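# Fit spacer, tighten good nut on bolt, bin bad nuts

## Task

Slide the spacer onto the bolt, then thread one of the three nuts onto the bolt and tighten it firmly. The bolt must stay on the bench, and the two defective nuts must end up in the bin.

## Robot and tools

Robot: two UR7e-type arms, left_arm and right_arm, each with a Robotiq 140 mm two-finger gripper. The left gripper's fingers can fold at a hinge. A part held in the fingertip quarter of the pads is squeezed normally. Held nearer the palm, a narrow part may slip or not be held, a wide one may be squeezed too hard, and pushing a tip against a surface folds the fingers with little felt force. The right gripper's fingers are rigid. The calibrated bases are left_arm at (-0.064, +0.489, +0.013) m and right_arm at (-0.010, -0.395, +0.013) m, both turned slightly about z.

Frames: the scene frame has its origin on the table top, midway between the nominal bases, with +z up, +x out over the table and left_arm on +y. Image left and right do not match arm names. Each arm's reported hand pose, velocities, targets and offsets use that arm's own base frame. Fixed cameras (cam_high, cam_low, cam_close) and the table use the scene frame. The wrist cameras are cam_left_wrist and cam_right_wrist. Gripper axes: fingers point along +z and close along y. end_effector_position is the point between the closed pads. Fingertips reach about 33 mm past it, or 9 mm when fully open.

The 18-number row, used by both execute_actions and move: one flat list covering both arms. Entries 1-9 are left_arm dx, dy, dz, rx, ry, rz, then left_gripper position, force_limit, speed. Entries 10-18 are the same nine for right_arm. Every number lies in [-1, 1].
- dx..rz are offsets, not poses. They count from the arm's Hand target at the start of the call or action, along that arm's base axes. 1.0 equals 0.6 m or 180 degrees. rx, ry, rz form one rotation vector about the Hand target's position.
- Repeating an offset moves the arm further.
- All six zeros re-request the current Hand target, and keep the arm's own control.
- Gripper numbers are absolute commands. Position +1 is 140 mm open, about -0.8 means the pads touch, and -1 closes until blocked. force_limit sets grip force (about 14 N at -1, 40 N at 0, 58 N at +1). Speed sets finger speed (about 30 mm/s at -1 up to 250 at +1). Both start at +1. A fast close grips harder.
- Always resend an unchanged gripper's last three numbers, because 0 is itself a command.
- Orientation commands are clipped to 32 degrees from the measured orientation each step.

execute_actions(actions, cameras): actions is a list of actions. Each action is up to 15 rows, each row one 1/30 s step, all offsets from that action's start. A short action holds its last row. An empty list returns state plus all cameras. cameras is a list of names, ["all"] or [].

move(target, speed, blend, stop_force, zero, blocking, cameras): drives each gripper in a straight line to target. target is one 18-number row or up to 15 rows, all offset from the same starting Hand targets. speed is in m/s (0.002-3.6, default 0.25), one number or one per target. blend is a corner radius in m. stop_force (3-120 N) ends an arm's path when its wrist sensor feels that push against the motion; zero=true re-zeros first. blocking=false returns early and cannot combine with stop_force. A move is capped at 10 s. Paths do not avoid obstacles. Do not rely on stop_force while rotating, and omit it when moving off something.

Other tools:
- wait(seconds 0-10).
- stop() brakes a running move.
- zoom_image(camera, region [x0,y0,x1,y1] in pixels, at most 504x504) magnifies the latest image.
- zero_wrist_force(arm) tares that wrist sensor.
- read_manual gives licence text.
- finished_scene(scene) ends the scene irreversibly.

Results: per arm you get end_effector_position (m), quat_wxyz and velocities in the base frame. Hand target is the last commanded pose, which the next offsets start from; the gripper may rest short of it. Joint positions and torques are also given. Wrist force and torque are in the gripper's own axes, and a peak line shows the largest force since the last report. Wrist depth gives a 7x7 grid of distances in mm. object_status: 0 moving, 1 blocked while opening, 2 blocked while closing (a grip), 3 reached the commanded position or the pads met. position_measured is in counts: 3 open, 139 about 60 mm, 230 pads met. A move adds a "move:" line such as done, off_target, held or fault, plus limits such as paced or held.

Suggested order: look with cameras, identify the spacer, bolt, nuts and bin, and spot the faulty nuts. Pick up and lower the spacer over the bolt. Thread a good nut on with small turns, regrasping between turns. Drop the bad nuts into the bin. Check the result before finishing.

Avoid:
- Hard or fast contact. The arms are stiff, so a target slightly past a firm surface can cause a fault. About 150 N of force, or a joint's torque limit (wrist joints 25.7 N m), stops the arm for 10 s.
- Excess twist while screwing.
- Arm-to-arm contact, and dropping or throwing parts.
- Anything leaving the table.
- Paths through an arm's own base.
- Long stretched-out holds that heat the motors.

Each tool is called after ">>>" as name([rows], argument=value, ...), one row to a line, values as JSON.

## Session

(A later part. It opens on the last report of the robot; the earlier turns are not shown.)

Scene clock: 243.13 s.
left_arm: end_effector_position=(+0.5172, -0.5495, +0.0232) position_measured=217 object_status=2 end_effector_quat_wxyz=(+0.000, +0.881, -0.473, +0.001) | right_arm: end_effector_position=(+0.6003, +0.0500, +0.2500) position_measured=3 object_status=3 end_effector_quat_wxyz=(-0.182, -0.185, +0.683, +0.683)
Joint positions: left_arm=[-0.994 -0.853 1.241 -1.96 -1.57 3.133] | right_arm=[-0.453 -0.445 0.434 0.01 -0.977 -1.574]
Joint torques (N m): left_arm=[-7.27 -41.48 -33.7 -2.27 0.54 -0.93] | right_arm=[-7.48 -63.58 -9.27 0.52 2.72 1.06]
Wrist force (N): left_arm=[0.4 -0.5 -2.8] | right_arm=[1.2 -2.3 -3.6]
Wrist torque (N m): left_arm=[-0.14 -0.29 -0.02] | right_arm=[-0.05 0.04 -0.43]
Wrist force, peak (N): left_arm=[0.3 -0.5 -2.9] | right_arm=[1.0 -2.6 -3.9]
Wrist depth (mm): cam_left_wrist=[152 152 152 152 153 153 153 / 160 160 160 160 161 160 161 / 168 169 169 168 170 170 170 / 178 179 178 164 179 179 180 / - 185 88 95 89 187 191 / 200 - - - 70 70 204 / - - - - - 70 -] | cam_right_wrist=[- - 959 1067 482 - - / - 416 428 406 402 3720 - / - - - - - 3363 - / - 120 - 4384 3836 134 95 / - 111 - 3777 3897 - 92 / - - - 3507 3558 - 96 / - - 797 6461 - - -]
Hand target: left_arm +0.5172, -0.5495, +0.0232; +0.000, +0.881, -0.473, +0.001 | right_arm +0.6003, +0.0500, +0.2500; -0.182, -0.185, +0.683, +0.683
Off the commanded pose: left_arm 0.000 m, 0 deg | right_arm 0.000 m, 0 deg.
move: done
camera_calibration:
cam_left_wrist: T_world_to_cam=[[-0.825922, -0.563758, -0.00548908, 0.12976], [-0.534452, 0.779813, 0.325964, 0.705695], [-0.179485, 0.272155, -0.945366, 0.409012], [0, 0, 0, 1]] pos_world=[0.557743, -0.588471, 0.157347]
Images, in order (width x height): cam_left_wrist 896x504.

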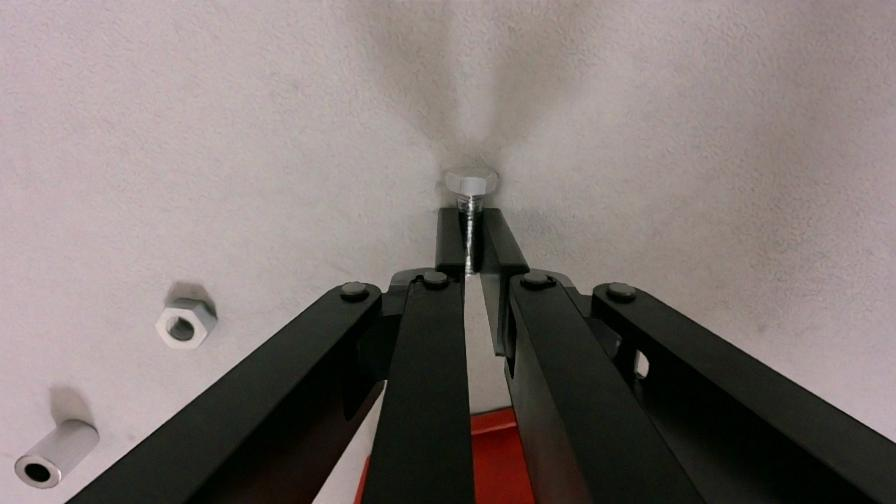

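>>> move([
  [0, 0, 0.1667, 0, 0, 0, -1, -0.8, -1, 0, 0, 0, 0, 0, 0, -0.25, 1, 0],
  [0.0613, 0.1042, 0.2588, 0, 0, 0.4906, -1, -0.8, -1, -0.0857, 0.3975, -0.1667, 0, 0, 0, -0.25, 1, 0],
], speed=[0.12, 0.2], blend=[0.02, 0], cameras=["cam_left_wrist", "cam_right_wrist", "cam_close"])

Scene clock: 267.47 s.
left_arm: end_effector_position=(+0.5540, -0.4870, +0.1786) position_measured=217 object_status=2 end_effector_quat_wxyz=(+0.000, +0.962, +0.275, +0.001) | right_arm: end_effector_position=(+0.5488, +0.2886, +0.1500) position_measured=160 object_status=3 end_effector_quat_wxyz=(-0.182, -0.185, +0.683, +0.683)
Joint positions: left_arm=[-0.903 -0.986 1.055 -1.64 -1.569 1.682] | right_arm=[-0.163 -0.65 1.097 -0.449 -0.687 -1.574]
Joint torques (N m): left_arm=[-7.92 -51.3 -24.01 -3.74 1.3 -0.4] | right_arm=[-8.52 -45.11 -29.73 3.41 -2.73 1.48]
Wrist force (N): left_arm=[0.7 -0.4 -0.8] | right_arm=[1.0 -2.4 -3.7]
Wrist torque (N m): left_arm=[-0.15 -0.30 -0.01] | right_arm=[0.00 0.07 -0.44]
Wrist force, peak (N): left_arm=[0.4 -0.5 -3.0] | right_arm=[1.8 -2.1 -4.6]
Wrist depth (mm): cam_left_wrist=[299 297 296 302 294 296 295 / 308 310 310 311 310 307 304 / 328 327 327 325 326 326 133 / 347 343 339 131 347 346 346 / 367 363 88 83 89 359 368 / 387 - - - 70 70 387 / - - - - - 70 -] | cam_right_wrist=[- - - 832 792 639 - / - - - 868 231 204 194 / - - - 4632 3960 3507 244 / - - 97 3720 128 102 - / - - 87 3610 - - 2135 / - - - 3458 - - - / - - - 3507 - - -]
Hand target: left_arm +0.5539, -0.4870, +0.1785; -0.001, +0.962, +0.275, +0.001 | right_arm +0.5489, +0.2885, +0.1500; -0.182, -0.185, +0.683, +0.683
Off the commanded pose: left_arm 0.000 m, 0 deg | right_arm 0.000 m, 0 deg.
move: done; blend cut to 0 m at target 1
camera_calibration:
cam_left_wrist: T_world_to_cam=[[0.539065, -0.842247, -0.00535279, -0.695554], [-0.795306, -0.511093, 0.325994, 0.141764], [-0.277304, -0.171475, -0.945357, 0.383648], [0, 0, 0, 1]] pos_world=[0.594082, -0.447588, 0.312747]
cam_right_wrist: T_world_to_cam=[[0.0116117, 0.029764, 0.99949, -0.156855], [0.986672, 0.161907, -0.0162843, -0.585118], [-0.162309, 0.986357, -0.0274873, -0.0489415], [0, 0, 0, 1]] pos_world=[0.571197, 0.147677, 0.145901]
Images, in order (width x height): cam_close 896x504, cam_left_wrist 896x504, cam_right_wrist 896x504.

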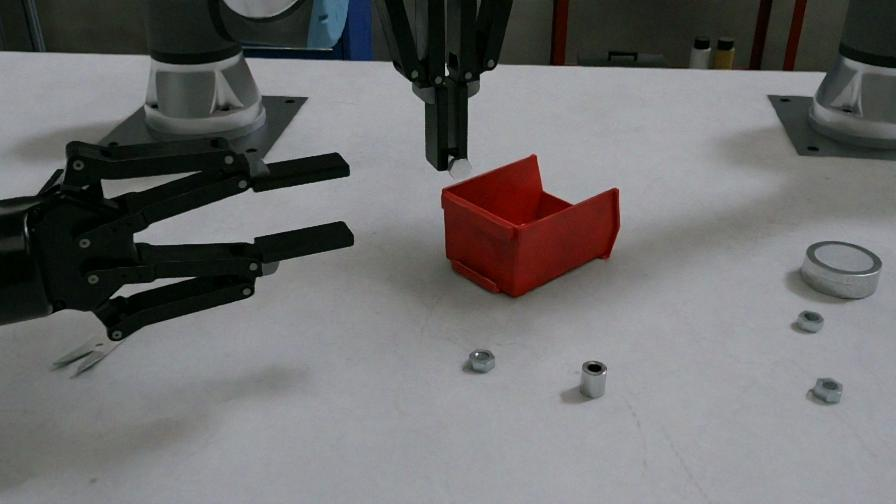

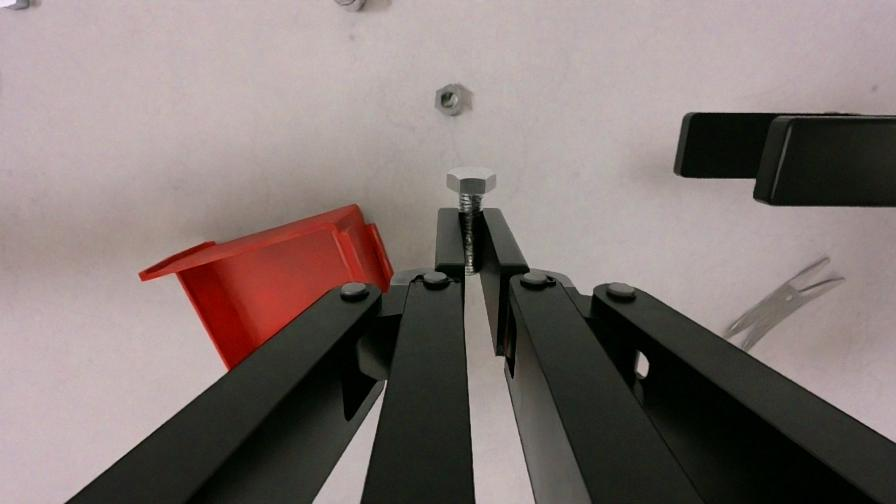

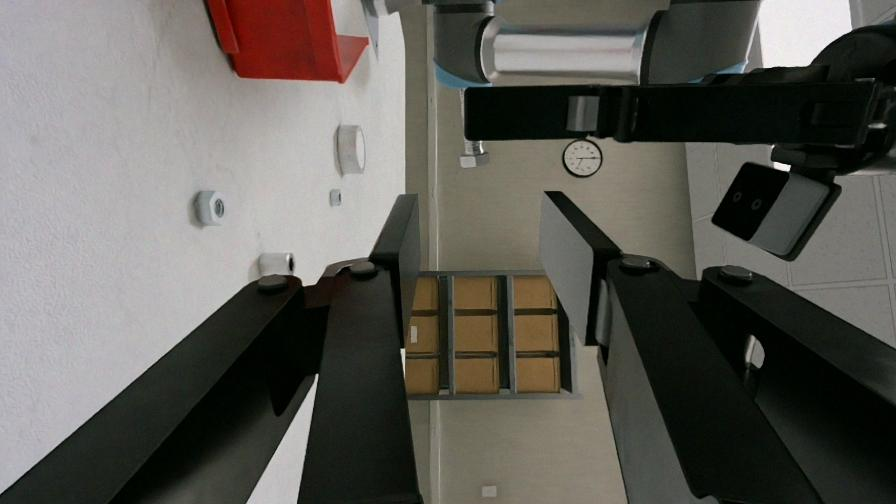

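>>> zoom_image(camera="cam_right_wrist", region=[403, 60, 603, 260])

>>> zoom_image(camera="cam_left_wrist", region=[400, 150, 540, 290])

Scaled by 2.520 from the camera's 896x504 image, which has a finer 1280x720 frame.

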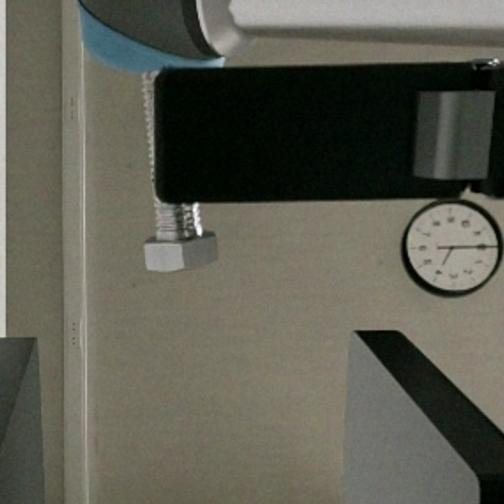

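Scaled by 3.600 from the camera's 896x504 image, which has a finer 1280x720 frame.

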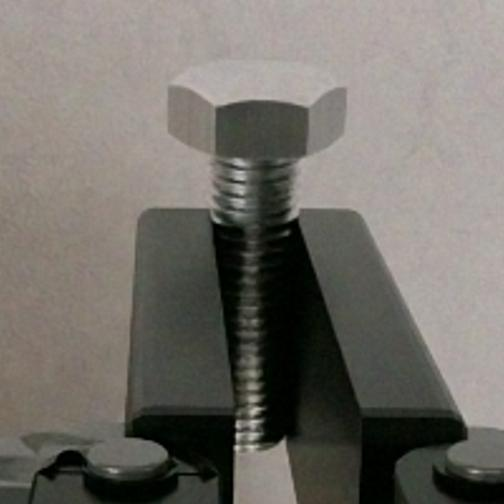

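>>> move(target=[0, 0, 0, 0, 0, 0, -1, -0.8, -1, -0.0583, 0.1010, 0.0028, 0, 0, 0, -0.25, 1, 0], speed=0.1, cameras=["cam_left_wrist", "cam_right_wrist", "cam_close"])

>>> zoom_image(camera="cam_right_wrist", region=[380, 100, 580, 300])

>>> zoom_image(camera="cam_left_wrist", region=[420, 80, 620, 240])

Scene clock: 280.30 s.
left_arm: end_effector_position=(+0.5539, -0.4870, +0.1785) position_measured=217 object_status=2 end_effector_quat_wxyz=(-0.001, +0.962, +0.275, +0.001) | right_arm: end_effector_position=(+0.5139, +0.3492, +0.1517) position_measured=160 object_status=3 end_effector_quat_wxyz=(-0.182, -0.185, +0.683, +0.683) end_effector_velocity=(+0.001, -0.002, +0.000) end_effector_angular_velocity=(+0.000, +0.001, +0.001)
Joint positions: left_arm=[-0.904 -0.986 1.056 -1.64 -1.569 1.682] | right_arm=[-0.08 -0.723 1.234 -0.513 -0.604 -1.573]
Joint velocities: left_arm=[within noise] | right_arm=[-0.003 0.003 -0.005 0.004 -0.004 -0.001]
Joint torques (N m): left_arm=[-7.67 -39.65 -17.44 -4.05 1.23 -0.79] | right_arm=[-7.69 -41.8 -28.36 3.01 -2.62 1.23]
Wrist force (N): left_arm=[0.8 -0.5 -1.0] | right_arm=[1.1 -2.5 -3.7]
Wrist torque (N m): left_arm=[-0.18 -0.32 -0.01] | right_arm=[0.02 0.06 -0.42]
Wrist force, peak (N): left_arm=[0.8 -0.5 -1.0] | right_arm=[1.6 -2.6 -5.6]
Wrist depth (mm): cam_left_wrist=[296 297 294 302 296 295 296 / 311 308 311 311 306 304 129 / 325 329 321 320 132 129 114 / 348 349 335 131 344 342 344 / 366 364 - 83 89 84 365 / 383 - - - 70 70 380 / - - - - - 70 -] | cam_right_wrist=[- 234 - 779 703 582 575 / - - - 797 165 149 137 / - - - - 3777 151 142 / - - - - 122 4025 211 / - - 87 3230 - - - / - - - - - - - / - - - - - - -]
Hand target: left_arm +0.5539, -0.4870, +0.1785; -0.001, +0.962, +0.275, +0.001 | right_arm +0.5139, +0.3491, +0.1517; -0.182, -0.185, +0.683, +0.683
Off the commanded pose: left_arm 0.000 m, 0 deg | right_arm 0.000 m, 0 deg.
move: done
camera_calibration:
cam_left_wrist: T_world_to_cam=[[0.539093, -0.842228, -0.00551091, -0.695598], [-0.795253, -0.511159, 0.326022, 0.141709], [-0.277401, -0.171374, -0.945346, 0.383542], [0, 0, 0, 1]] pos_world=[0.594082, -0.447688, 0.312547]
cam_right_wrist: T_world_to_cam=[[0.0115198, 0.0297443, 0.999491, -0.159898], [0.986708, 0.161697, -0.0161845, -0.560358], [-0.162097, 0.986392, -0.0274862, -0.11447], [0, 0, 0, 1]] pos_world=[0.536197, 0.208277, 0.147601]
Images, in order (width x height): cam_close 896x504, cam_left_wrist 896x504, cam_right_wrist 896x504.

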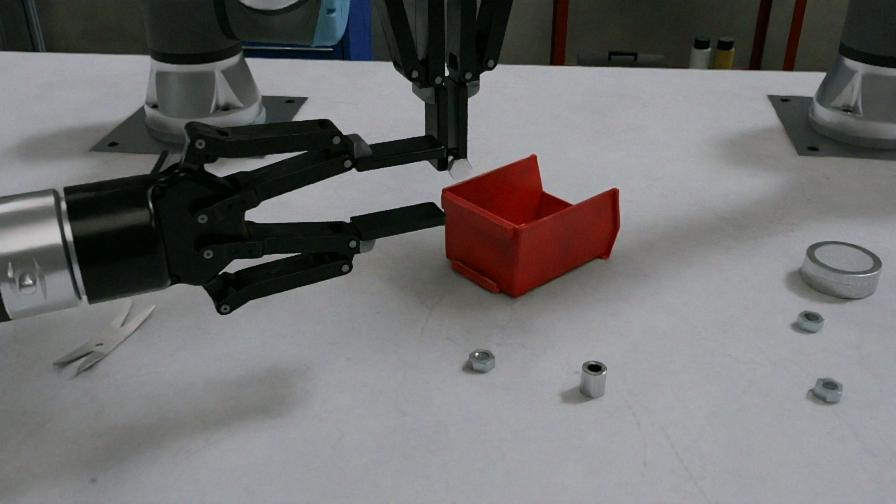

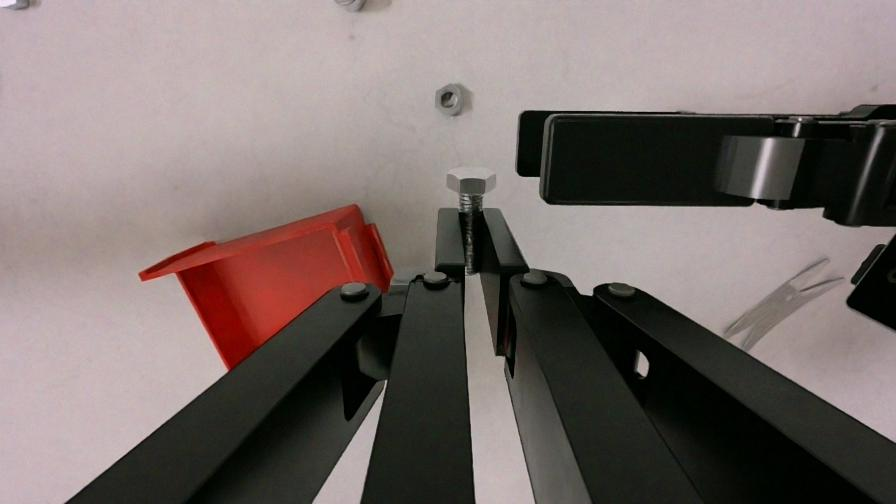

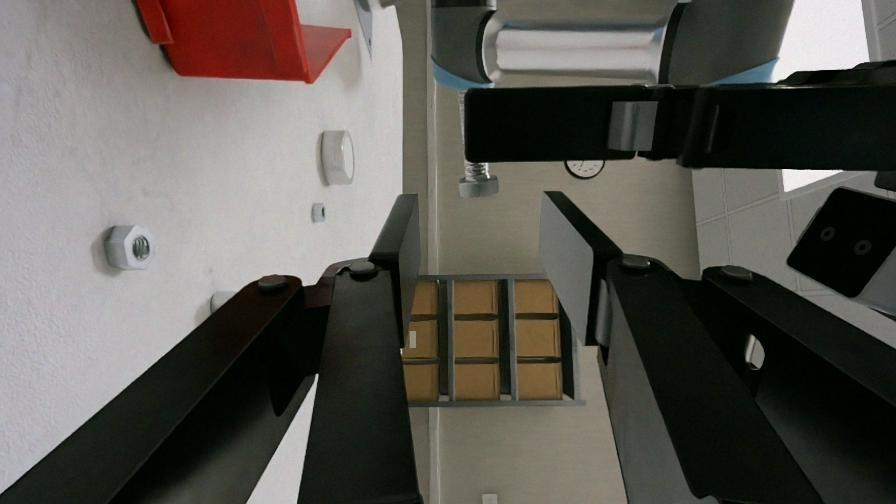

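Scaled by 2.520 from the camera's 896x504 image, which has a finer 1280x720 frame.

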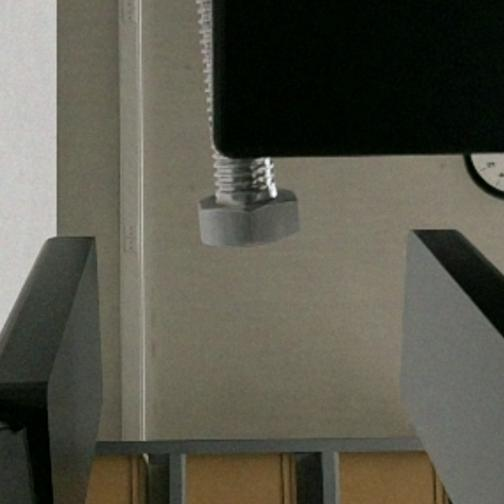

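Scaled by 2.520 from the camera's 896x504 image, which has a finer 1280x720 frame.

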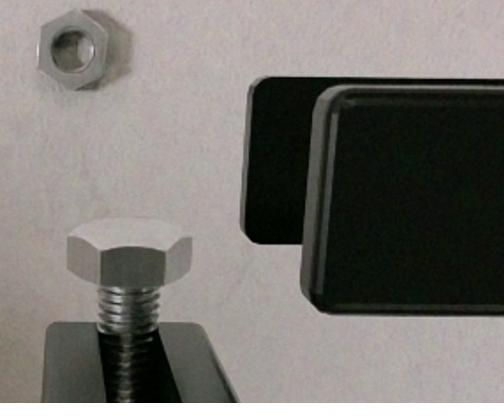

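>>> move([
  [0, 0, 0, 0, 0, 0, -1, -0.8, -1, -0.0258, 0.0447, 0.001, 0, 0, 0, -0.25, 1, 0],
  [0, 0, 0, 0, 0, 0, -1, -0.8, -1, -0.0258, 0.0447, 0.001, 0, 0, 0, -1, 1, -1],
], speed=0.06, cameras=["cam_left_wrist", "cam_right_wrist"])

>>> zoom_image(camera="cam_right_wrist", region=[380, 120, 580, 320])

>>> zoom_image(camera="cam_left_wrist", region=[400, 120, 560, 260])

Scene clock: 290.87 s.
left_arm: end_effector_position=(+0.5539, -0.4870, +0.1785) position_measured=217 object_status=2 end_effector_quat_wxyz=(-0.001, +0.962, +0.275, +0.001) | right_arm: end_effector_position=(+0.4984, +0.3759, +0.1523) position_measured=210 object_status=0 end_effector_quat_wxyz=(-0.182, -0.185, +0.683, +0.683)
Joint positions: left_arm=[-0.904 -0.986 1.056 -1.64 -1.569 1.682] | right_arm=[-0.041 -0.749 1.282 -0.535 -0.565 -1.573]
Joint torques (N m): left_arm=[-6.79 -40.77 -16.77 -4.06 1.21 -0.2] | right_arm=[-5.37 -41.28 -26.93 2.6 -2.57 1.29]
Wrist force (N): left_arm=[0.7 -2.5 -2.8] | right_arm=[1.1 -4.5 -5.5]
Wrist torque (N m): left_arm=[-0.12 -0.33 -0.05] | right_arm=[0.13 0.08 -0.53]
Wrist force, peak (N): left_arm=[0.6 -2.6 -3.0] | right_arm=[1.1 -5.0 -5.4]
Wrist depth (mm): cam_left_wrist=[298 294 297 299 297 297 294 / 311 313 311 305 303 138 136 / 328 328 323 148 146 124 116 / 349 337 297 131 342 348 204 / 367 367 89 83 89 360 201 / 387 - - - 70 70 390 / - - - - - 70 -] | cam_right_wrist=[- 206 - 742 673 559 563 / - - - - 135 135 111 / - - - 153 142 126 117 / - - - 4025 111 - 200 / - - - - - 86 - / - - - - - - - / - - - - - - -]
Hand target: left_arm +0.5539, -0.4870, +0.1785; -0.001, +0.962, +0.275, +0.001 | right_arm +0.4984, +0.3759, +0.1523; -0.182, -0.185, +0.683, +0.683
Off the commanded pose: left_arm 0.000 m, 0 deg | right_arm 0.000 m, 0 deg.
move: done
camera_calibration:
cam_left_wrist: T_world_to_cam=[[0.539093, -0.842228, -0.00551091, -0.695598], [-0.795253, -0.511159, 0.326022, 0.141709], [-0.277401, -0.171374, -0.945346, 0.383542], [0, 0, 0, 1]] pos_world=[0.594082, -0.447688, 0.312547]
cam_right_wrist: T_world_to_cam=[[0.0116132, 0.0297629, 0.99949, -0.16117], [0.986688, 0.161809, -0.0162828, -0.549489], [-0.162211, 0.986373, -0.0274875, -0.143321], [0, 0, 0, 1]] pos_world=[0.520797, 0.235077, 0.148201]
Images, in order (width x height): cam_left_wrist 896x504, cam_right_wrist 896x504.

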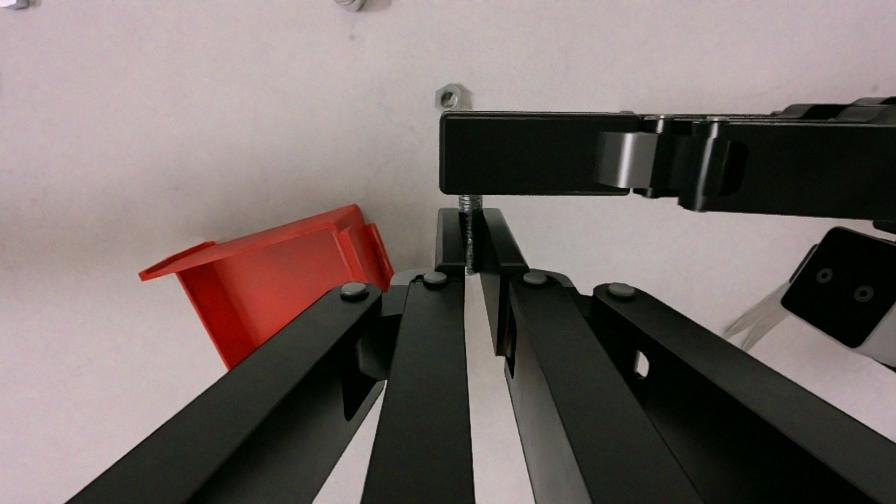

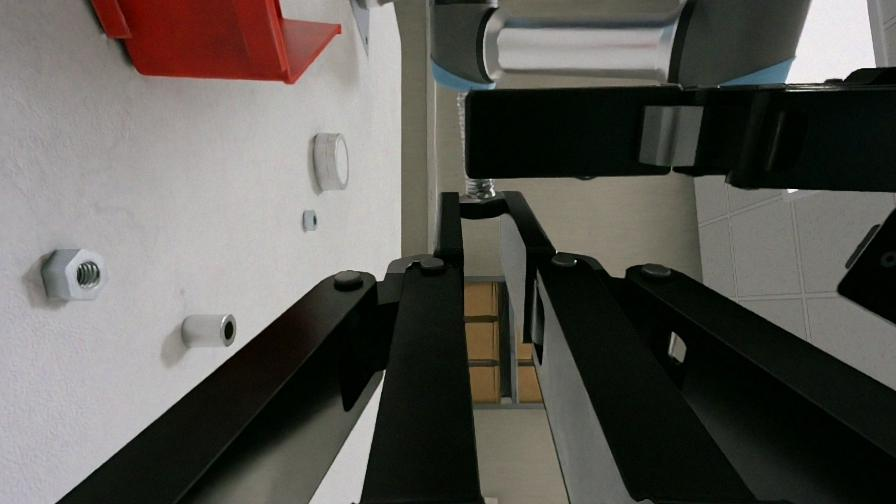

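Scaled by 2.520 from the camera's 896x504 image, which has a finer 1280x720 frame.

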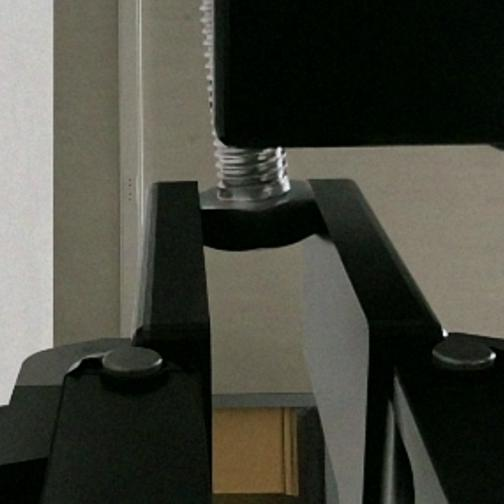

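Scaled by 3.150 from the camera's 896x504 image, which has a finer 1280x720 frame.

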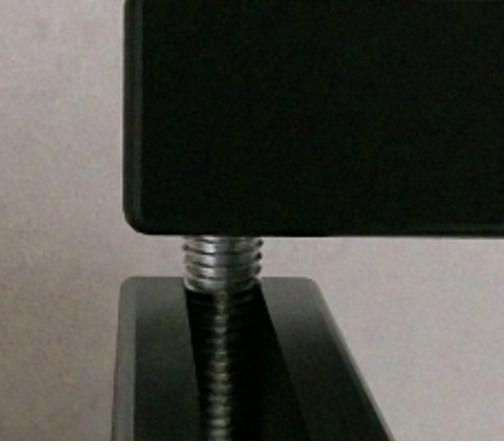

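>>> wait(seconds=0.3)

Scene clock: 296.80 s.
left_arm: end_effector_position=(+0.5539, -0.4870, +0.1785) position_measured=217 object_status=2 end_effector_quat_wxyz=(-0.001, +0.962, +0.275, +0.001) | right_arm: end_effector_position=(+0.4984, +0.3759, +0.1523) position_measured=210 object_status=2 end_effector_quat_wxyz=(-0.182, -0.185, +0.683, +0.683)
Joint positions: left_arm=[-0.904 -0.986 1.056 -1.64 -1.569 1.682] | right_arm=[-0.041 -0.749 1.282 -0.535 -0.565 -1.573]
Joint torques (N m): left_arm=[-7.59 -42.52 -16.95 -3.98 1.34 0.33] | right_arm=[4.41 -48.45 -25 0.64 -2.47 1.22]
Wrist force (N): left_arm=[0.8 -2.4 -2.8] | right_arm=[1.3 -4.7 -5.6]
Wrist torque (N m): left_arm=[-0.10 -0.37 -0.06] | right_arm=[0.10 0.04 -0.54]
Wrist force, peak (N): left_arm=[0.7 -2.6 -3.1] | right_arm=[1.3 -4.9 -5.7]
Wrist depth (mm): cam_left_wrist=[297 297 293 293 291 295 297 / 309 307 310 304 304 304 160 / 325 334 327 148 146 124 116 / 346 340 - 131 337 344 204 / 366 362 89 83 89 359 201 / 384 - - - 70 70 386 / - - - - - 70 -] | cam_right_wrist=[- 205 261 751 674 561 526 / - 312 - - 137 135 111 / - - - 151 142 131 113 / 176 - - - 100 - - / - - - - - 86 - / - - - - - - - / - - - - - - -]
Hand target: left_arm +0.5539, -0.4870, +0.1785; -0.001, +0.962, +0.275, +0.001 | right_arm +0.4984, +0.3759, +0.1523; -0.182, -0.185, +0.683, +0.683
Tool commands: left_gripper/position=-1.0 left_gripper/force_limit=-0.8 left_gripper/speed=-1.0 right_gripper/position=-1.0 right_gripper/force_limit=+1.0 right_gripper/speed=-1.0
Off the commanded pose: left_arm 0.000 m, 0 deg | right_arm 0.000 m, 0 deg.
wait: 0.30 s; at rest from the start

>>> move([
  [0, 0, 0, 0, 0, 0, -0.35, -0.8, -1, 0, 0, 0, 0, 0, 0, -1, 1, -1],
  [0, 0, 0.25, 0, 0, 0, -0.35, -0.8, -1, 0, 0, 0, 0, 0, 0, -1, 1, -1],
  [0.02, 0.15, 0.25, 0, 0, 0, -0.35, -0.8, -1, 0, 0, 0, -0.2507, 0.4328, -0.0007, -1, 1, -1],
], speed=[0.1, 0.15, 0.25], blend=[0, 0.02, 0], cameras=["cam_left_wrist", "cam_right_wrist", "cam_close"])

Scene clock: 310.10 s.
left_arm: end_effector_position=(+0.5660, -0.3969, +0.3286) position_measured=173 object_status=3 end_effector_quat_wxyz=(+0.000, +0.962, +0.275, +0.001) | right_arm: end_effector_position=(+0.4984, +0.3759, +0.1523) position_measured=210 object_status=2 end_effector_quat_wxyz=(+0.611, -0.353, -0.614, -0.354)
Joint positions: left_arm=[-0.806 -1.081 0.817 -1.307 -1.569 1.779] | right_arm=[-0.041 -0.75 1.283 -0.538 -0.565 0]
Joint torques (N m): left_arm=[-7.8 -34.95 -34.94 -2.23 0.68 -0.97] | right_arm=[9.25 -48.28 -7.03 2.51 -2.38 0.95]
Wrist force (N): left_arm=[0.6 -0.3 -1.1] | right_arm=[-1.3 -1.1 -3.4]
Wrist torque (N m): left_arm=[-0.12 -0.27 0.00] | right_arm=[0.05 0.12 -0.12]
Wrist force, peak (N): left_arm=[0.6 -2.6 -3.0] | right_arm=[1.3 -4.8 -5.6]
Wrist depth (mm): cam_left_wrist=[430 433 436 434 - 435 - / 450 461 461 459 460 455 460 / 504 481 481 482 469 305 299 / 513 502 504 457 161 323 273 / 544 528 88 470 89 84 570 / - 69 - - - 70 - / - - - - - - -] | cam_right_wrist=[- 2698 4161 755 3507 2612 2728 / - 3836 795 787 - 2994 2640 / 2232 - 829 154 - 3031 1002 / - - - - 101 - - / - - - - - 86 - / - - - - - - - / - - - - - - -]
Hand target: left_arm +0.5659, -0.3970, +0.3285; -0.001, +0.962, +0.275, +0.001 | right_arm +0.4984, +0.3759, +0.1523; +0.611, -0.353, -0.614, -0.354
Off the commanded pose: left_arm 0.000 m, 0 deg | right_arm 0.000 m, 0 deg.
move: done
camera_calibration:
cam_left_wrist: T_world_to_cam=[[0.539174, -0.842177, -0.00539788, -0.625438], [-0.795231, -0.511209, 0.325995, 0.148352], [-0.277305, -0.171476, -0.945356, 0.544118], [0, 0, 0, 1]] pos_world=[0.606081, -0.357588, 0.462647]
cam_right_wrist: T_world_to_cam=[[0.855632, 0.516977, -0.0250953, -0.608922], [0.163787, -0.316435, -0.934367, 0.180332], [-0.490987, 0.795364, -0.355426, 0.142359], [0, 0, 0, 1]] pos_world=[0.561374, 0.258634, 0.203813]
Images, in order (width x height): cam_close 896x504, cam_left_wrist 896x504, cam_right_wrist 896x504.

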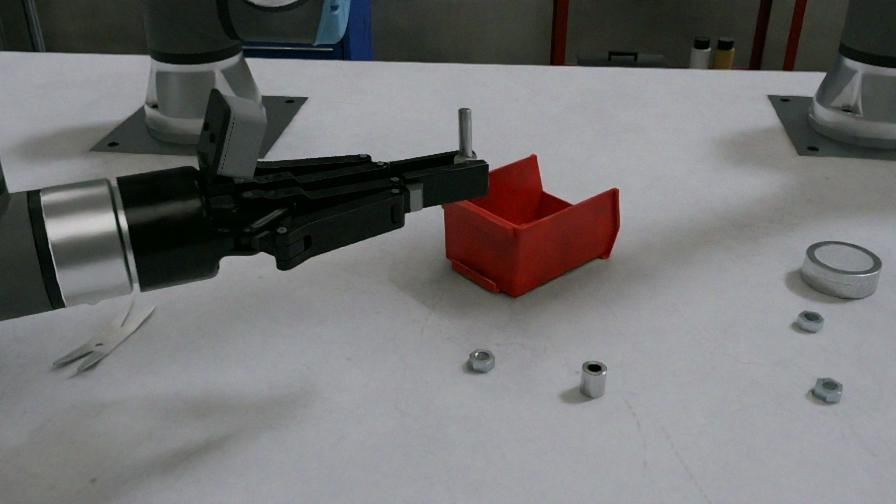

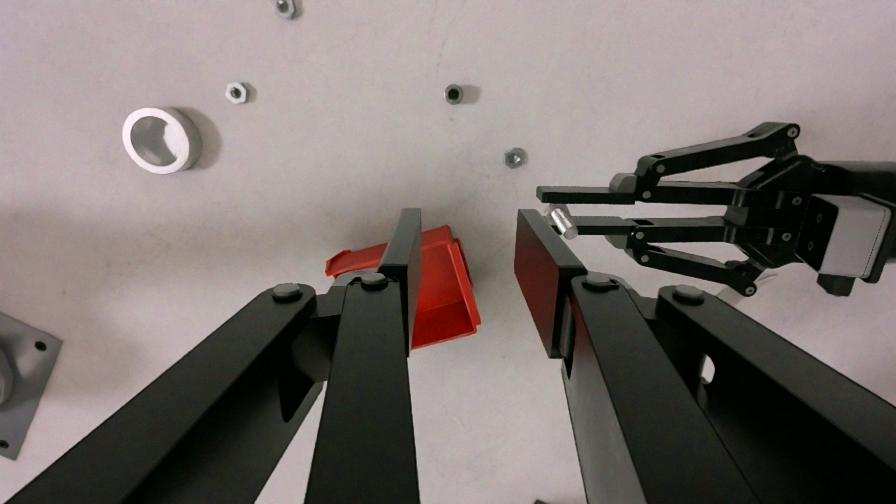

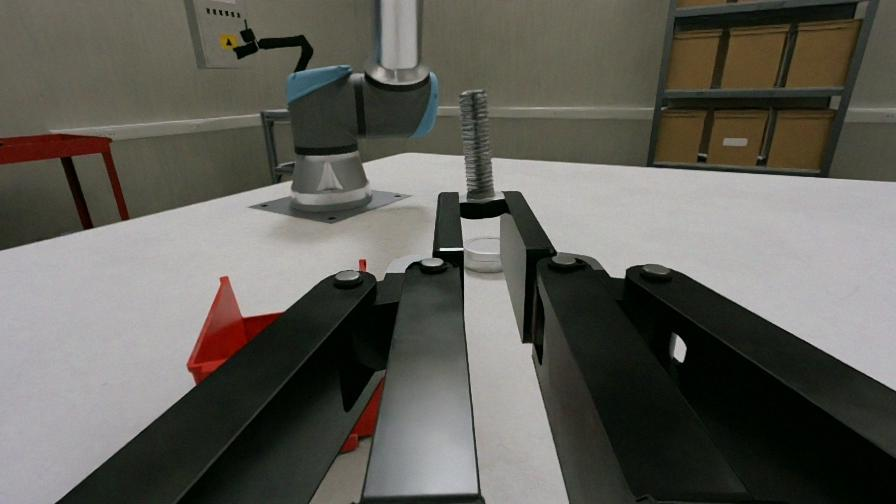

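>>> zoom_image(camera="cam_right_wrist", region=[400, 70, 560, 250])

>>> zoom_image(camera="cam_close", region=[400, 90, 520, 220])

Scaled by 2.800 from the camera's 896x504 image, which has a finer 1280x720 frame.

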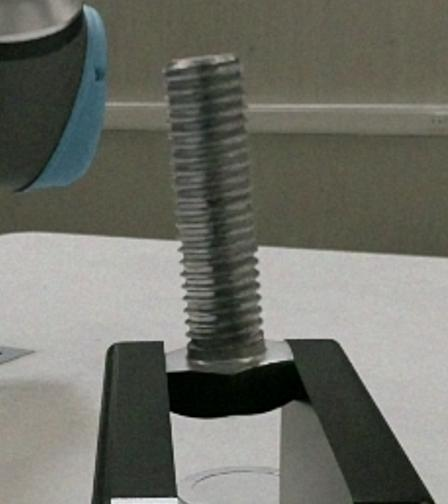

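Scaled by 3.877 from the camera's 896x504 image, which has a finer 1280x720 frame.

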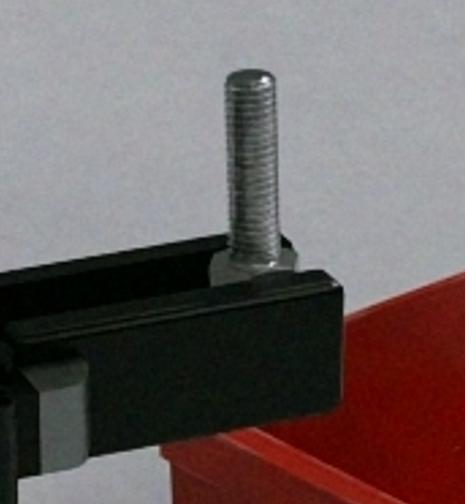

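>>> execute_actions([
  [[0,0,0,0,0,0,-0.35,-0.8,-1,0,0,0,0,0,0,-0.97,1,-1]],
  [[0,0,0,0,0,0,-0.35,-0.8,-1,0,0,0,0,0,0,-0.97,1,-1]],
], cameras=["cam_right_wrist", "cam_close"])

>>> zoom_image(camera="cam_right_wrist", region=[400, 70, 560, 250])

Scene clock: 325.50 s.
left_arm: end_effector_position=(+0.5659, -0.3970, +0.3285) position_measured=173 object_status=3 end_effector_quat_wxyz=(-0.001, +0.962, +0.275, +0.001) | right_arm: end_effector_position=(+0.4984, +0.3759, +0.1523) position_measured=210 object_status=2 end_effector_quat_wxyz=(+0.611, -0.353, -0.614, -0.354)
Joint positions: left_arm=[-0.806 -1.081 0.817 -1.307 -1.569 1.779] | right_arm=[-0.041 -0.75 1.283 -0.538 -0.565 0]
Joint torques (N m): left_arm=[-8.17 -33.79 -34.91 -2.04 0.6 -0.92] | right_arm=[8.88 -39.67 -7.92 3.02 -0.18 0.35]
Wrist force (N): left_arm=[0.7 -0.4 -1.0] | right_arm=[-1.0 -0.9 -3.5]
Wrist torque (N m): left_arm=[-0.16 -0.29 -0.01] | right_arm=[0.09 0.05 -0.13]
Wrist force, peak (N): left_arm=[0.7 -0.6 -1.1] | right_arm=[-1.5 -1.1 -3.7]
Wrist depth (mm): cam_left_wrist=[- 437 444 443 432 431 433 / 458 451 453 457 456 458 452 / 479 479 462 - 474 306 300 / - 515 512 440 162 319 292 / 533 - 88 514 89 84 549 / - 69 - 585 - 70 - / - - - 608 - - -] | cam_right_wrist=[- 2994 2294 686 2154 2640 2480 / - - 795 818 - 2958 2584 / 1754 - 855 154 - 2790 - / - - - - 102 - - / - - - - - 86 - / - - - - - - - / - - - - - - -]
Hand target: left_arm +0.5659, -0.3970, +0.3285; -0.001, +0.962, +0.275, +0.001 | right_arm +0.4984, +0.3759, +0.1523; +0.611, -0.353, -0.614, -0.354
Off the commanded pose: left_arm 0.000 m, 0 deg | right_arm 0.000 m, 0 deg.
camera_calibration:
cam_right_wrist: T_world_to_cam=[[0.85561, 0.516991, -0.0255252, -0.608829], [0.163386, -0.316534, -0.934404, 0.180494], [-0.491158, 0.795315, -0.355299, 0.142406], [0, 0, 0, 1]] pos_world=[0.561374, 0.258634, 0.203711]
Images, in order (width x height): cam_close 896x504, cam_right_wrist 896x504.

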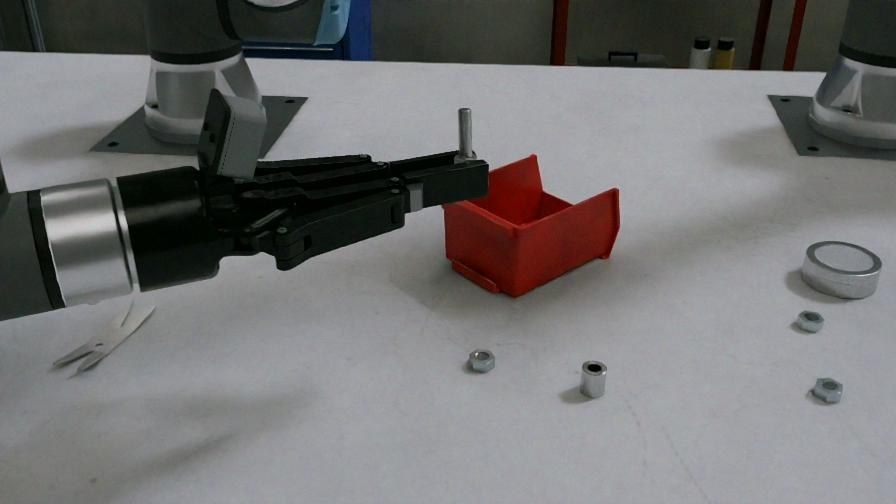

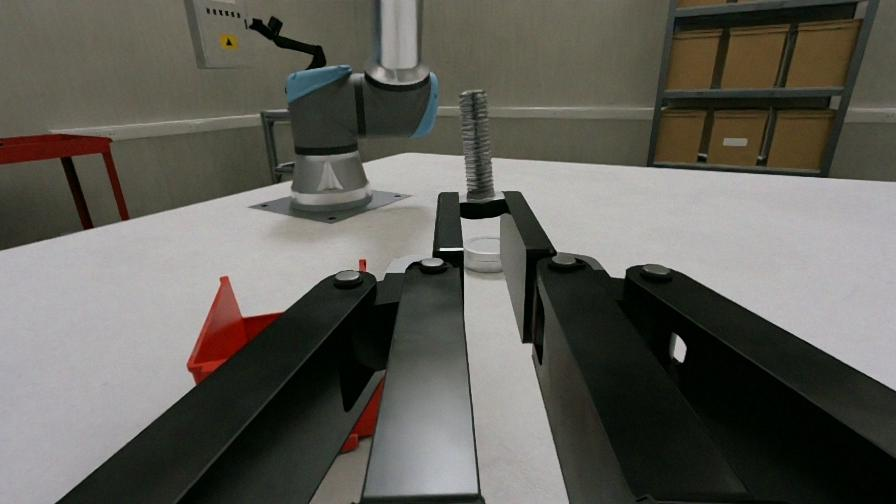

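Scaled by 2.800 from the camera's 896x504 image, which has a finer 1280x720 frame.

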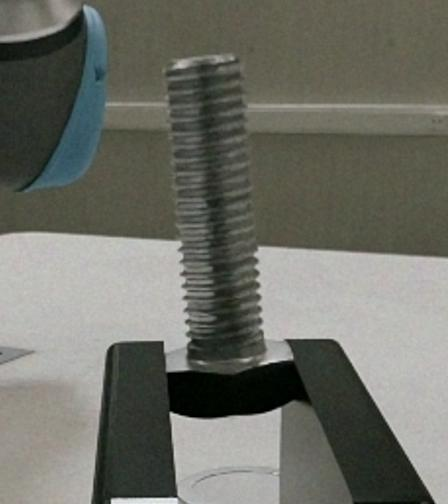

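>>> move([
  [0.0818, 0.065, -0.13, 0, 0, 0.5, -0.35, -0.8, -1, 0.1, -0.1733, 0, -0.0131, 0.0226, 0, -0.97, 1, -1],
  [0.0818, 0.065, -0.3808, 0, 0, 0.5, -0.35, -0.8, -1, 0.1, -0.1733, 0, -0.0131, 0.0226, 0, -0.97, 1, -1],
], speed=[0.25, 0.2], blend=[0.03, 0], cameras=["cam_left_wrist", "cam_right_wrist", "cam_close"])

>>> zoom_image(camera="cam_right_wrist", region=[400, 70, 560, 250])

Scene clock: 363.37 s.
left_arm: end_effector_position=(+0.6150, -0.3580, +0.1000) position_measured=173 object_status=3 end_effector_quat_wxyz=(-0.001, +0.486, +0.874, +0.000) | right_arm: end_effector_position=(+0.5584, +0.2719, +0.1523) position_measured=210 object_status=2 end_effector_quat_wxyz=(+0.625, -0.378, -0.599, -0.328)
Joint positions: left_arm=[-0.715 -1.015 1.306 -1.86 -1.571 0.299] | right_arm=[-0.184 -0.63 1.051 -0.425 -0.709 0.082]
Joint torques (N m): left_arm=[-8.41 -62.61 -27.96 -3.39 0.6 -0.7] | right_arm=[9.25 -58.61 -9.03 -0.12 2.24 -1.52]
Wrist force (N): left_arm=[0.8 -0.3 -1.0] | right_arm=[-1.2 -0.9 -3.5]
Wrist torque (N m): left_arm=[-0.11 -0.33 -0.01] | right_arm=[0.03 0.07 -0.24]
Wrist force, peak (N): left_arm=[0.5 -0.4 -2.4] | right_arm=[-1.2 -1.2 -3.7]
Wrist depth (mm): cam_left_wrist=[188 221 221 223 224 224 224 / - 232 234 235 234 235 236 / 238 222 247 245 247 247 248 / 247 268 258 259 255 261 261 / 276 271 88 282 89 87 278 / - 69 - 291 - 70 289 / - - - 322 - - -] | cam_right_wrist=[- 2888 - 800 305 2640 2505 / - - 916 877 333 3031 2728 / - - 944 157 340 - - / 2557 - 714 - 356 - - / - - - - - 86 - / - - - - - - - / - - - - - - -]
Hand target: left_arm +0.6150, -0.3580, +0.1000; -0.001, +0.486, +0.874, +0.000 | right_arm +0.5584, +0.2719, +0.1523; +0.625, -0.378, -0.599, -0.328
Off the commanded pose: left_arm 0.000 m, 0 deg | right_arm 0.000 m, 0 deg.
move: done
camera_calibration:
cam_left_wrist: T_world_to_cam=[[0.842237, 0.539078, -0.00556828, -0.31218], [0.51121, -0.795333, 0.325744, -0.623388], [0.171173, -0.2772, -0.945442, 0.0346097], [0, 0, 0, 1]] pos_world=[0.575688, -0.317918, 0.234048]
cam_right_wrist: T_world_to_cam=[[0.850899, 0.514232, -0.107409, -0.590591], [0.0971438, -0.354957, -0.929822, 0.184584], [-0.51627, 0.78075, -0.351987, 0.272045], [0, 0, 0, 1]] pos_world=[0.625051, 0.156821, 0.203952]
Images, in order (width x height): cam_close 896x504, cam_left_wrist 896x504, cam_right_wrist 896x504.

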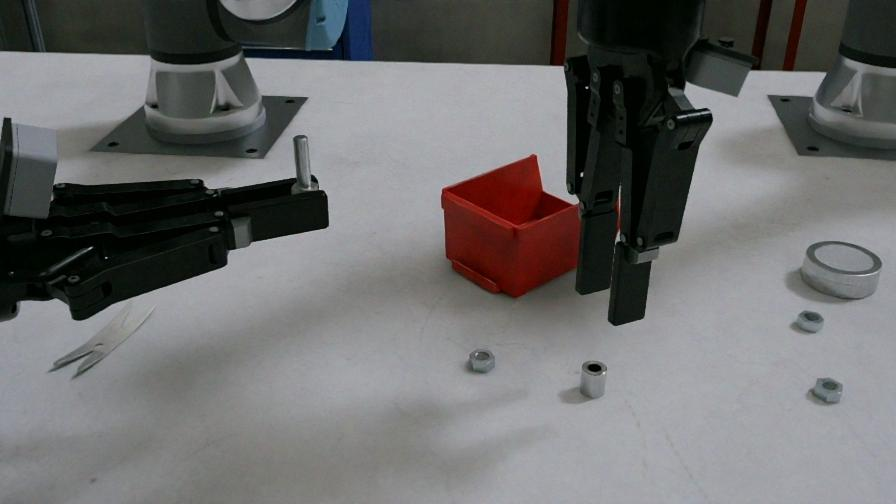

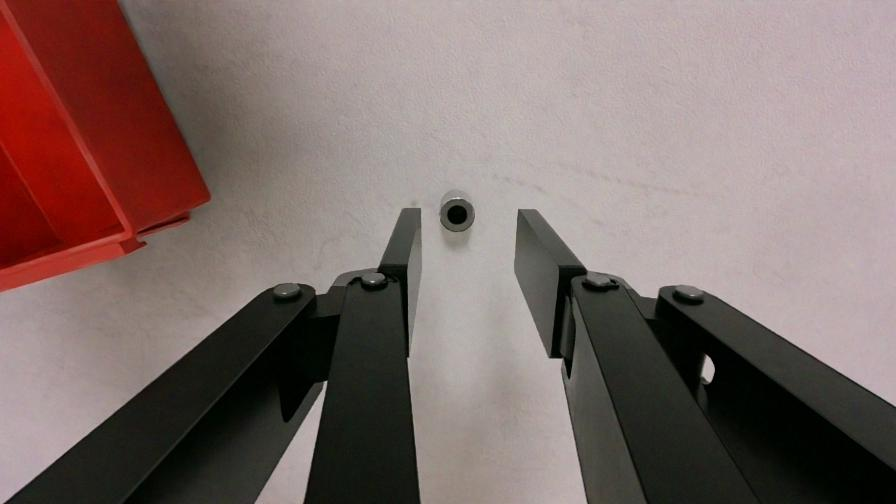

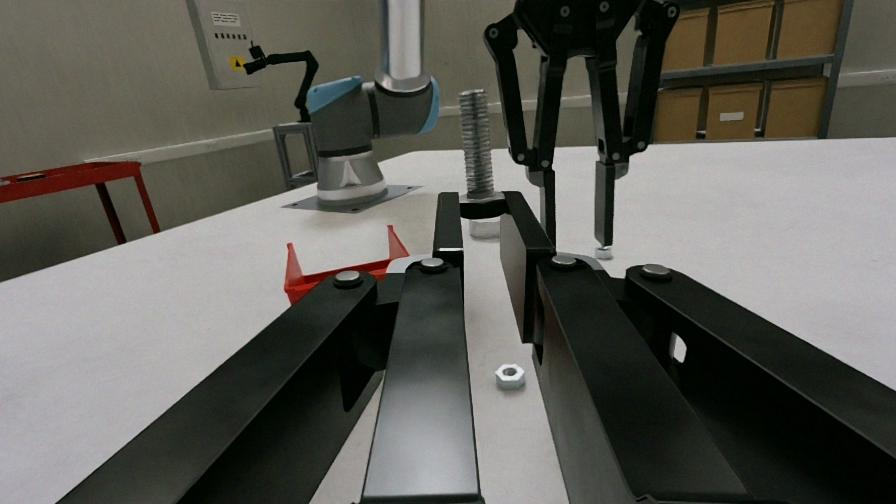

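Scaled by 2.800 from the camera's 896x504 image, which has a finer 1280x720 frame.

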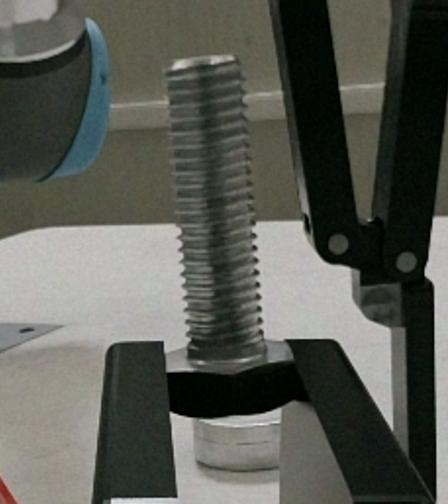

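>>> zoom_image(camera="cam_close", region=[260, 120, 350, 220])

>>> zoom_image(camera="cam_left_wrist", region=[400, 160, 520, 260])

Scaled by 5.040 from the camera's 896x504 image, which has a finer 1280x720 frame.

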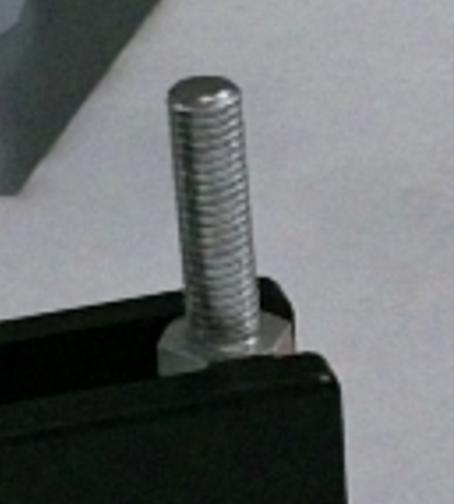

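Scaled by 4.200 from the camera's 896x504 image, which has a finer 1280x720 frame.

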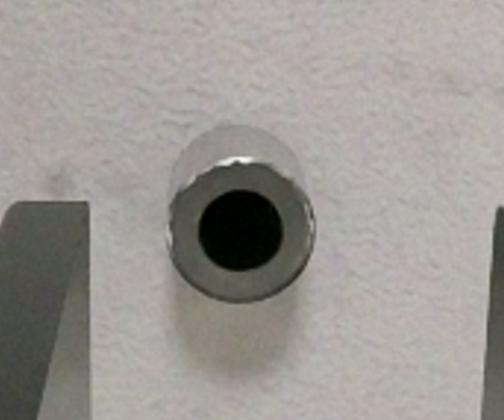

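>>> move([
  [-0.0037, -0.009, -0.1167, 0, 0, 0, -0.35, -0.8, -1, 0, 0, 0, 0, 0, 0, -0.97, 1, -1],
  [-0.0037, -0.009, -0.1167, 0, 0, 0, -1, -0.5, -1, 0, 0, 0, 0, 0, 0, -0.97, 1, -1],
], speed=0.1, cameras=["cam_left_wrist"])

>>> zoom_image(camera="cam_left_wrist", region=[400, 160, 540, 300])

Scene clock: 374.07 s.
left_arm: end_effector_position=(+0.6128, -0.3634, +0.0300) position_measured=203 object_status=0 end_effector_quat_wxyz=(-0.001, +0.486, +0.874, +0.000) | right_arm: end_effector_position=(+0.5584, +0.2719, +0.1523) position_measured=210 object_status=2 end_effector_quat_wxyz=(+0.625, -0.378, -0.599, -0.328)
Joint positions: left_arm=[-0.723 -0.953 1.395 -2.011 -1.571 0.291] | right_arm=[-0.184 -0.63 1.051 -0.425 -0.709 0.082]
Joint torques (N m): left_arm=[7.59 -63.3 -33.62 -3.4 0.78 0.6] | right_arm=[8.94 -59.04 -8.65 -0.21 2.22 -1.38]
Wrist force (N): left_arm=[0.8 -0.6 -2.3] | right_arm=[-1.4 -0.8 -3.5]
Wrist torque (N m): left_arm=[-0.16 -0.29 0.18] | right_arm=[0.07 0.11 -0.24]
Wrist force, peak (N): left_arm=[0.7 -0.2 -3.2] | right_arm=[-1.1 -1.0 -3.7]
Wrist depth (mm): cam_left_wrist=[159 159 159 159 160 161 159 / 166 168 167 168 167 168 168 / 163 176 176 176 177 177 177 / 183 186 186 163 185 187 187 / 200 195 88 193 89 89 199 / 208 - - - - 70 208 / - - - - - 70 -] | cam_right_wrist=[- 4161 - 3960 286 2584 - / - 3318 906 899 323 3230 2698 / 2669 - 994 154 338 - - / - - - - 121 - - / - 533 - - - 86 - / - - - - - - - / - - - - - - -]
Hand target: left_arm +0.6128, -0.3634, +0.0300; -0.001, +0.486, +0.874, +0.000 | right_arm +0.5584, +0.2719, +0.1523; +0.625, -0.378, -0.599, -0.328
Off the commanded pose: left_arm 0.000 m, 0 deg | right_arm 0.000 m, 0 deg.
move: done
camera_calibration:
cam_left_wrist: T_world_to_cam=[[0.842228, 0.539093, -0.00551091, -0.30772], [0.511159, -0.795253, 0.326022, -0.603727], [0.171374, -0.277401, -0.945346, -0.0327767], [0, 0, 0, 1]] pos_world=[0.573388, -0.323318, 0.164147]
Images, in order (width x height): cam_left_wrist 896x504.

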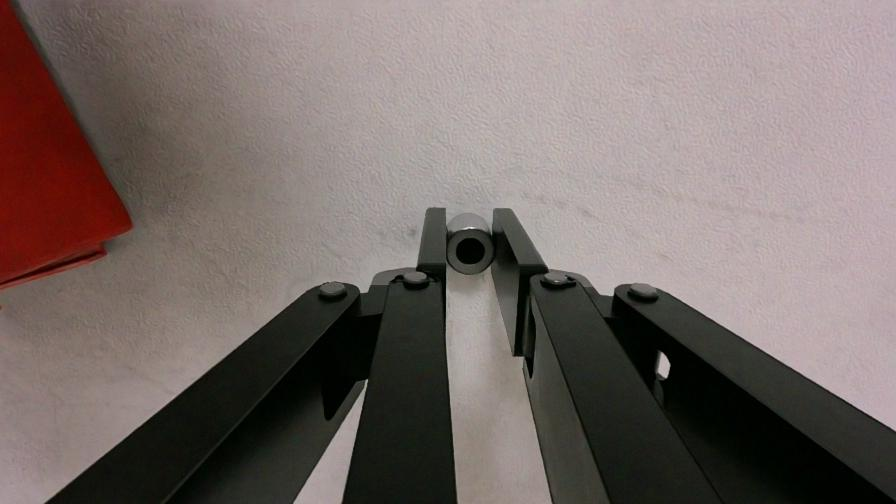

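Scaled by 3.600 from the camera's 896x504 image, which has a finer 1280x720 frame.

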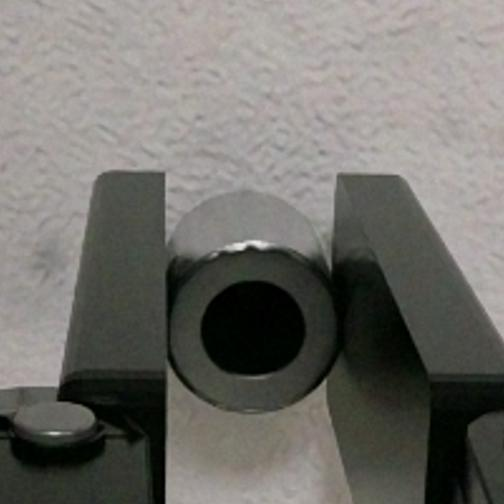

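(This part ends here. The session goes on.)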